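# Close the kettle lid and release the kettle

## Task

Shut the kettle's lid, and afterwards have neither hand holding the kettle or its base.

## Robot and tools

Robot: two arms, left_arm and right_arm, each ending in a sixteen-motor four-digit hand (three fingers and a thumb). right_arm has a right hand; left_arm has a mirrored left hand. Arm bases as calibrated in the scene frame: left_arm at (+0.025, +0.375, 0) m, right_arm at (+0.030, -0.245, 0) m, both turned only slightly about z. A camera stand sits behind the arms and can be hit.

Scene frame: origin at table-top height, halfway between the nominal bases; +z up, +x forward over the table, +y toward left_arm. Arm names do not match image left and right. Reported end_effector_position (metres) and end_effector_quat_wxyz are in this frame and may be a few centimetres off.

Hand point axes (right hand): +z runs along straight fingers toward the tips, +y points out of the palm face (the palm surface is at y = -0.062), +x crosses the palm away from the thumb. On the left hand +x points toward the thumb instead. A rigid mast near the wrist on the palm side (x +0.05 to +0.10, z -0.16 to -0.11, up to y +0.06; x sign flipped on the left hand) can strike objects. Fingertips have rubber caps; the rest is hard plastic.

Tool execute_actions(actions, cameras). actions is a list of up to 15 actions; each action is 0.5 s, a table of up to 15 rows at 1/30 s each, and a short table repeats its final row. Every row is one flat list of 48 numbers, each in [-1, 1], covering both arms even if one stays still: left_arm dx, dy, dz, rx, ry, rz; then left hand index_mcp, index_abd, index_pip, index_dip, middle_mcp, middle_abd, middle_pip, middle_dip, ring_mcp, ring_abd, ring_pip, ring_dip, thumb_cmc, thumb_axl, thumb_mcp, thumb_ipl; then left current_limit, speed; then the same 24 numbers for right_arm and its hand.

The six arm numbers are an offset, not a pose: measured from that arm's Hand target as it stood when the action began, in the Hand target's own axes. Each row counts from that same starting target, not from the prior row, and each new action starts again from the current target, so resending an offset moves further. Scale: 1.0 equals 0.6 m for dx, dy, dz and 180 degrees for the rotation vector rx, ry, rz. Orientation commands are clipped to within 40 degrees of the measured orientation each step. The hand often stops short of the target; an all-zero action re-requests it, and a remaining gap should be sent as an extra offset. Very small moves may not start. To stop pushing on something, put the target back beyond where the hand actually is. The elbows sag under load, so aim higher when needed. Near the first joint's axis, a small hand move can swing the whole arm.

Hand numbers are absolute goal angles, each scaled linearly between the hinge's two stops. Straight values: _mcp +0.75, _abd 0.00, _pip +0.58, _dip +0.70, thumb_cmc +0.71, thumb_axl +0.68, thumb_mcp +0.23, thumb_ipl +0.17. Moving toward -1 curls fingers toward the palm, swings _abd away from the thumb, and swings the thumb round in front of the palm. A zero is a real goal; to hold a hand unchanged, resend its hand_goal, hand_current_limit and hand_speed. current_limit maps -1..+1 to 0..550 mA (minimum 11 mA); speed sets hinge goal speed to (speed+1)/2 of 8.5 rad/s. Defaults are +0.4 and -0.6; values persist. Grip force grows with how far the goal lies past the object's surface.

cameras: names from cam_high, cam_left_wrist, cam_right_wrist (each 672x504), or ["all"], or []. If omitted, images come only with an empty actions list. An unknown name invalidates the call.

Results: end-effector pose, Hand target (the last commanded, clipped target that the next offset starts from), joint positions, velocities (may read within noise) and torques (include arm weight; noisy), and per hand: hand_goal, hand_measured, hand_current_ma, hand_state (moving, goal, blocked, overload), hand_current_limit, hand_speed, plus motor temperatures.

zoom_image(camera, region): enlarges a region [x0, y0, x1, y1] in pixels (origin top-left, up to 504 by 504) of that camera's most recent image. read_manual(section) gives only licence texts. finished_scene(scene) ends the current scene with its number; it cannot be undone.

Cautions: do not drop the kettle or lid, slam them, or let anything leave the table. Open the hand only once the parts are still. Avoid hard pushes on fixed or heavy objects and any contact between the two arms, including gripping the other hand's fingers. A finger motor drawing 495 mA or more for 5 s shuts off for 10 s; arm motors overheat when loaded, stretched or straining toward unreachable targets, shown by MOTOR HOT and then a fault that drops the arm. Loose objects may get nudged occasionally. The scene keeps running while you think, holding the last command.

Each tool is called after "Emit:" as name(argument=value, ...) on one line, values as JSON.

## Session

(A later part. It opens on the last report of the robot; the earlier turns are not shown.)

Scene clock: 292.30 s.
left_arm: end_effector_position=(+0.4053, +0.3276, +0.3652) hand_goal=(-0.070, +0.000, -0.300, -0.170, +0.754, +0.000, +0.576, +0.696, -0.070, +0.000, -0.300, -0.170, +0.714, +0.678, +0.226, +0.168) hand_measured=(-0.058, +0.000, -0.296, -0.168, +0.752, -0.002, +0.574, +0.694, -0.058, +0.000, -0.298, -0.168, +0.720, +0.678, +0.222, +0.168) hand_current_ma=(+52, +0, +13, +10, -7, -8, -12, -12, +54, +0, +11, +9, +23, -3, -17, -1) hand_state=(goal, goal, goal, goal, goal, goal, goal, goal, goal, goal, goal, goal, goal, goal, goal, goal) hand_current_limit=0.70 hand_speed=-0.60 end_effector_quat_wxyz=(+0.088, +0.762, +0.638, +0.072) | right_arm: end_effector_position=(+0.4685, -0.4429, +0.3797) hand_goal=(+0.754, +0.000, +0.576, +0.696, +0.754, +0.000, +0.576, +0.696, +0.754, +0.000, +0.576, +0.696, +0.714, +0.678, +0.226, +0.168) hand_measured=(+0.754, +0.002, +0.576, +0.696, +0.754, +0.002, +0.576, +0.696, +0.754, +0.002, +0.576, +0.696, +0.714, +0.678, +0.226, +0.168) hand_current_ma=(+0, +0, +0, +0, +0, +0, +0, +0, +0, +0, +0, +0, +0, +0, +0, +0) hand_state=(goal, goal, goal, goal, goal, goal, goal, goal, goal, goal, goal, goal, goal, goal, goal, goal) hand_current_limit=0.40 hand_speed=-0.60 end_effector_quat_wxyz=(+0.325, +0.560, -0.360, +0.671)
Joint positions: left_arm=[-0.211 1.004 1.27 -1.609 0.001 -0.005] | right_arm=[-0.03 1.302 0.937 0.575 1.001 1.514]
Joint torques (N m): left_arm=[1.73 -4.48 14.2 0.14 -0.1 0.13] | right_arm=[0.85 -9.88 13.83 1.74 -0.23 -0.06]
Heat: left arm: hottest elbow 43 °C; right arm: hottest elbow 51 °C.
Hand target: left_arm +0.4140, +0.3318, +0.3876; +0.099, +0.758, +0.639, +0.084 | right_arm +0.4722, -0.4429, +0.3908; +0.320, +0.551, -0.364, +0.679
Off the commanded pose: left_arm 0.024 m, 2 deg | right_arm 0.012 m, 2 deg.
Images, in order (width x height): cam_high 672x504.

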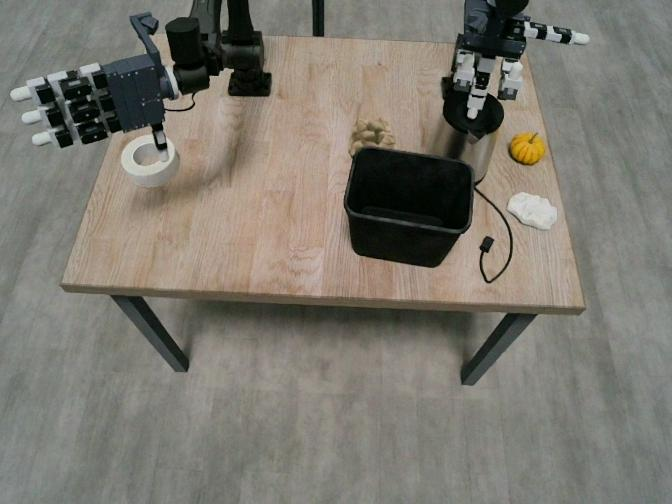

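Emit:
execute_actions(actions=[[[0,0.0086,-0.0644,0,0,0,-0.07,0,-0.3,-0.17,0.754,0,0.576,0.696,-0.07,0,-0.3,-0.17,0.714,0.678,0.226,0.168,0.5,-0.6,0,0,0,0,0,0,0.754,0,0.576,0.696,0.754,0,0.576,0.696,0.754,0,0.576,0.696,0.714,0.678,0.226,0.168,0.4,-0.6]],[[0,-0.02,-0.1,0,0,0,-0.07,0,-0.3,-0.17,0.754,0,0.576,0.696,-0.07,0,-0.3,-0.17,0.714,0.678,0.226,0.168,0.4,-0.6,0,0,0,0,0,0,0.754,0,0.576,0.696,0.754,0,0.576,0.696,0.754,0,0.576,0.696,0.714,0.678,0.226,0.168,0.4,-0.6]]], cameras=["cam_high"])

Emit:
zoom_image(camera="cam_high", region=[420, 60, 540, 210])

Scene clock: 297.73 s.
left_arm: end_effector_position=(+0.3808, +0.3333, +0.4606) hand_goal=(-0.070, +0.000, -0.300, -0.170, +0.754, +0.000, +0.576, +0.696, -0.070, +0.000, -0.300, -0.170, +0.714, +0.678, +0.226, +0.168) hand_measured=(-0.058, +0.000, -0.296, -0.168, +0.754, -0.002, +0.574, +0.694, -0.058, +0.000, -0.298, -0.168, +0.720, +0.678, +0.222, +0.168) hand_current_ma=(+52, +0, +13, +10, -1, -8, -10, -12, +54, +0, +11, +9, +23, -3, -17, -1) hand_state=(goal, goal, goal, goal, goal, goal, goal, goal, goal, goal, goal, goal, goal, goal, goal, goal) hand_current_limit=0.40 hand_speed=-0.60 end_effector_quat_wxyz=(+0.143, +0.753, +0.631, +0.122) | right_arm: end_effector_position=(+0.4685, -0.4429, +0.3797) hand_goal=(+0.754, +0.000, +0.576, +0.696, +0.754, +0.000, +0.576, +0.696, +0.754, +0.000, +0.576, +0.696, +0.714, +0.678, +0.226, +0.168) hand_measured=(+0.754, +0.002, +0.576, +0.696, +0.754, +0.002, +0.576, +0.696, +0.754, +0.002, +0.576, +0.696, +0.714, +0.678, +0.226, +0.168) hand_current_ma=(+0, +0, +0, +0, +0, +0, +0, +0, +0, +0, +0, +0, +0, +0, +0, +0) hand_state=(goal, goal, goal, goal, goal, goal, goal, goal, goal, goal, goal, goal, goal, goal, goal, goal) hand_current_limit=0.40 hand_speed=-0.60 end_effector_quat_wxyz=(+0.325, +0.560, -0.360, +0.671)
Joint positions: left_arm=[-0.211 0.937 1.437 -1.692 -0.006 -0.005] | right_arm=[-0.03 1.302 0.937 0.575 1.001 1.514]
Joint torques (N m): left_arm=[1.32 -3.78 12.98 0.38 -0.14 0.09] | right_arm=[0.67 -10.05 13.7 1.69 -0.23 -0.03]
Heat: left arm: hottest elbow 43 °C; right arm: hottest elbow 51 °C.
Hand target: left_arm +0.3825, +0.3371, +0.4811; +0.099, +0.758, +0.639, +0.083 | right_arm +0.4722, -0.4429, +0.3908; +0.320, +0.551, -0.364, +0.679
Off the commanded pose: left_arm 0.021 m, 7 deg | right_arm 0.012 m, 2 deg.
joint sent to its limit (left arm) — joint 4 (wrist pitch), lower limit. The joint targets are off in orientation, not in position.
Images, in order (width x height): cam_high 672x504.

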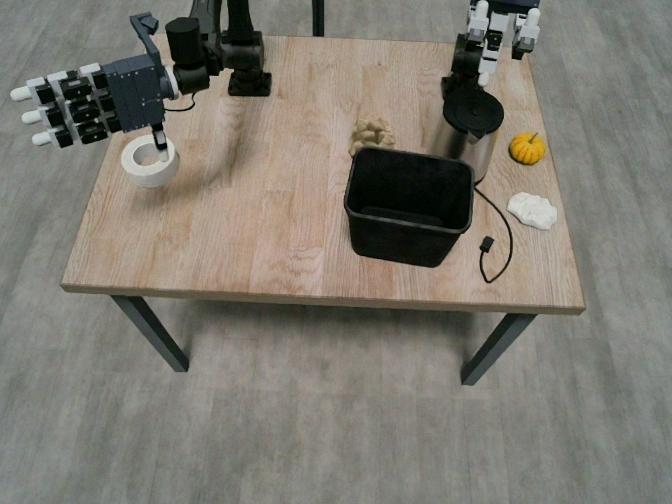

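Scaled by 3.360 from the camera's 672x504 image, which has a finer 960x720 frame.

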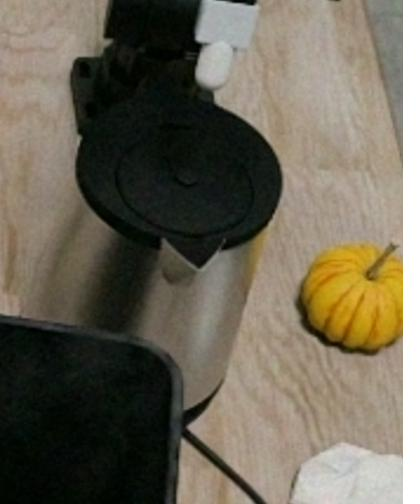

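Lid is closed and latched; the hand is clear.

Emit:
finished_scene(scene=2)

The scene is finished: the task was done.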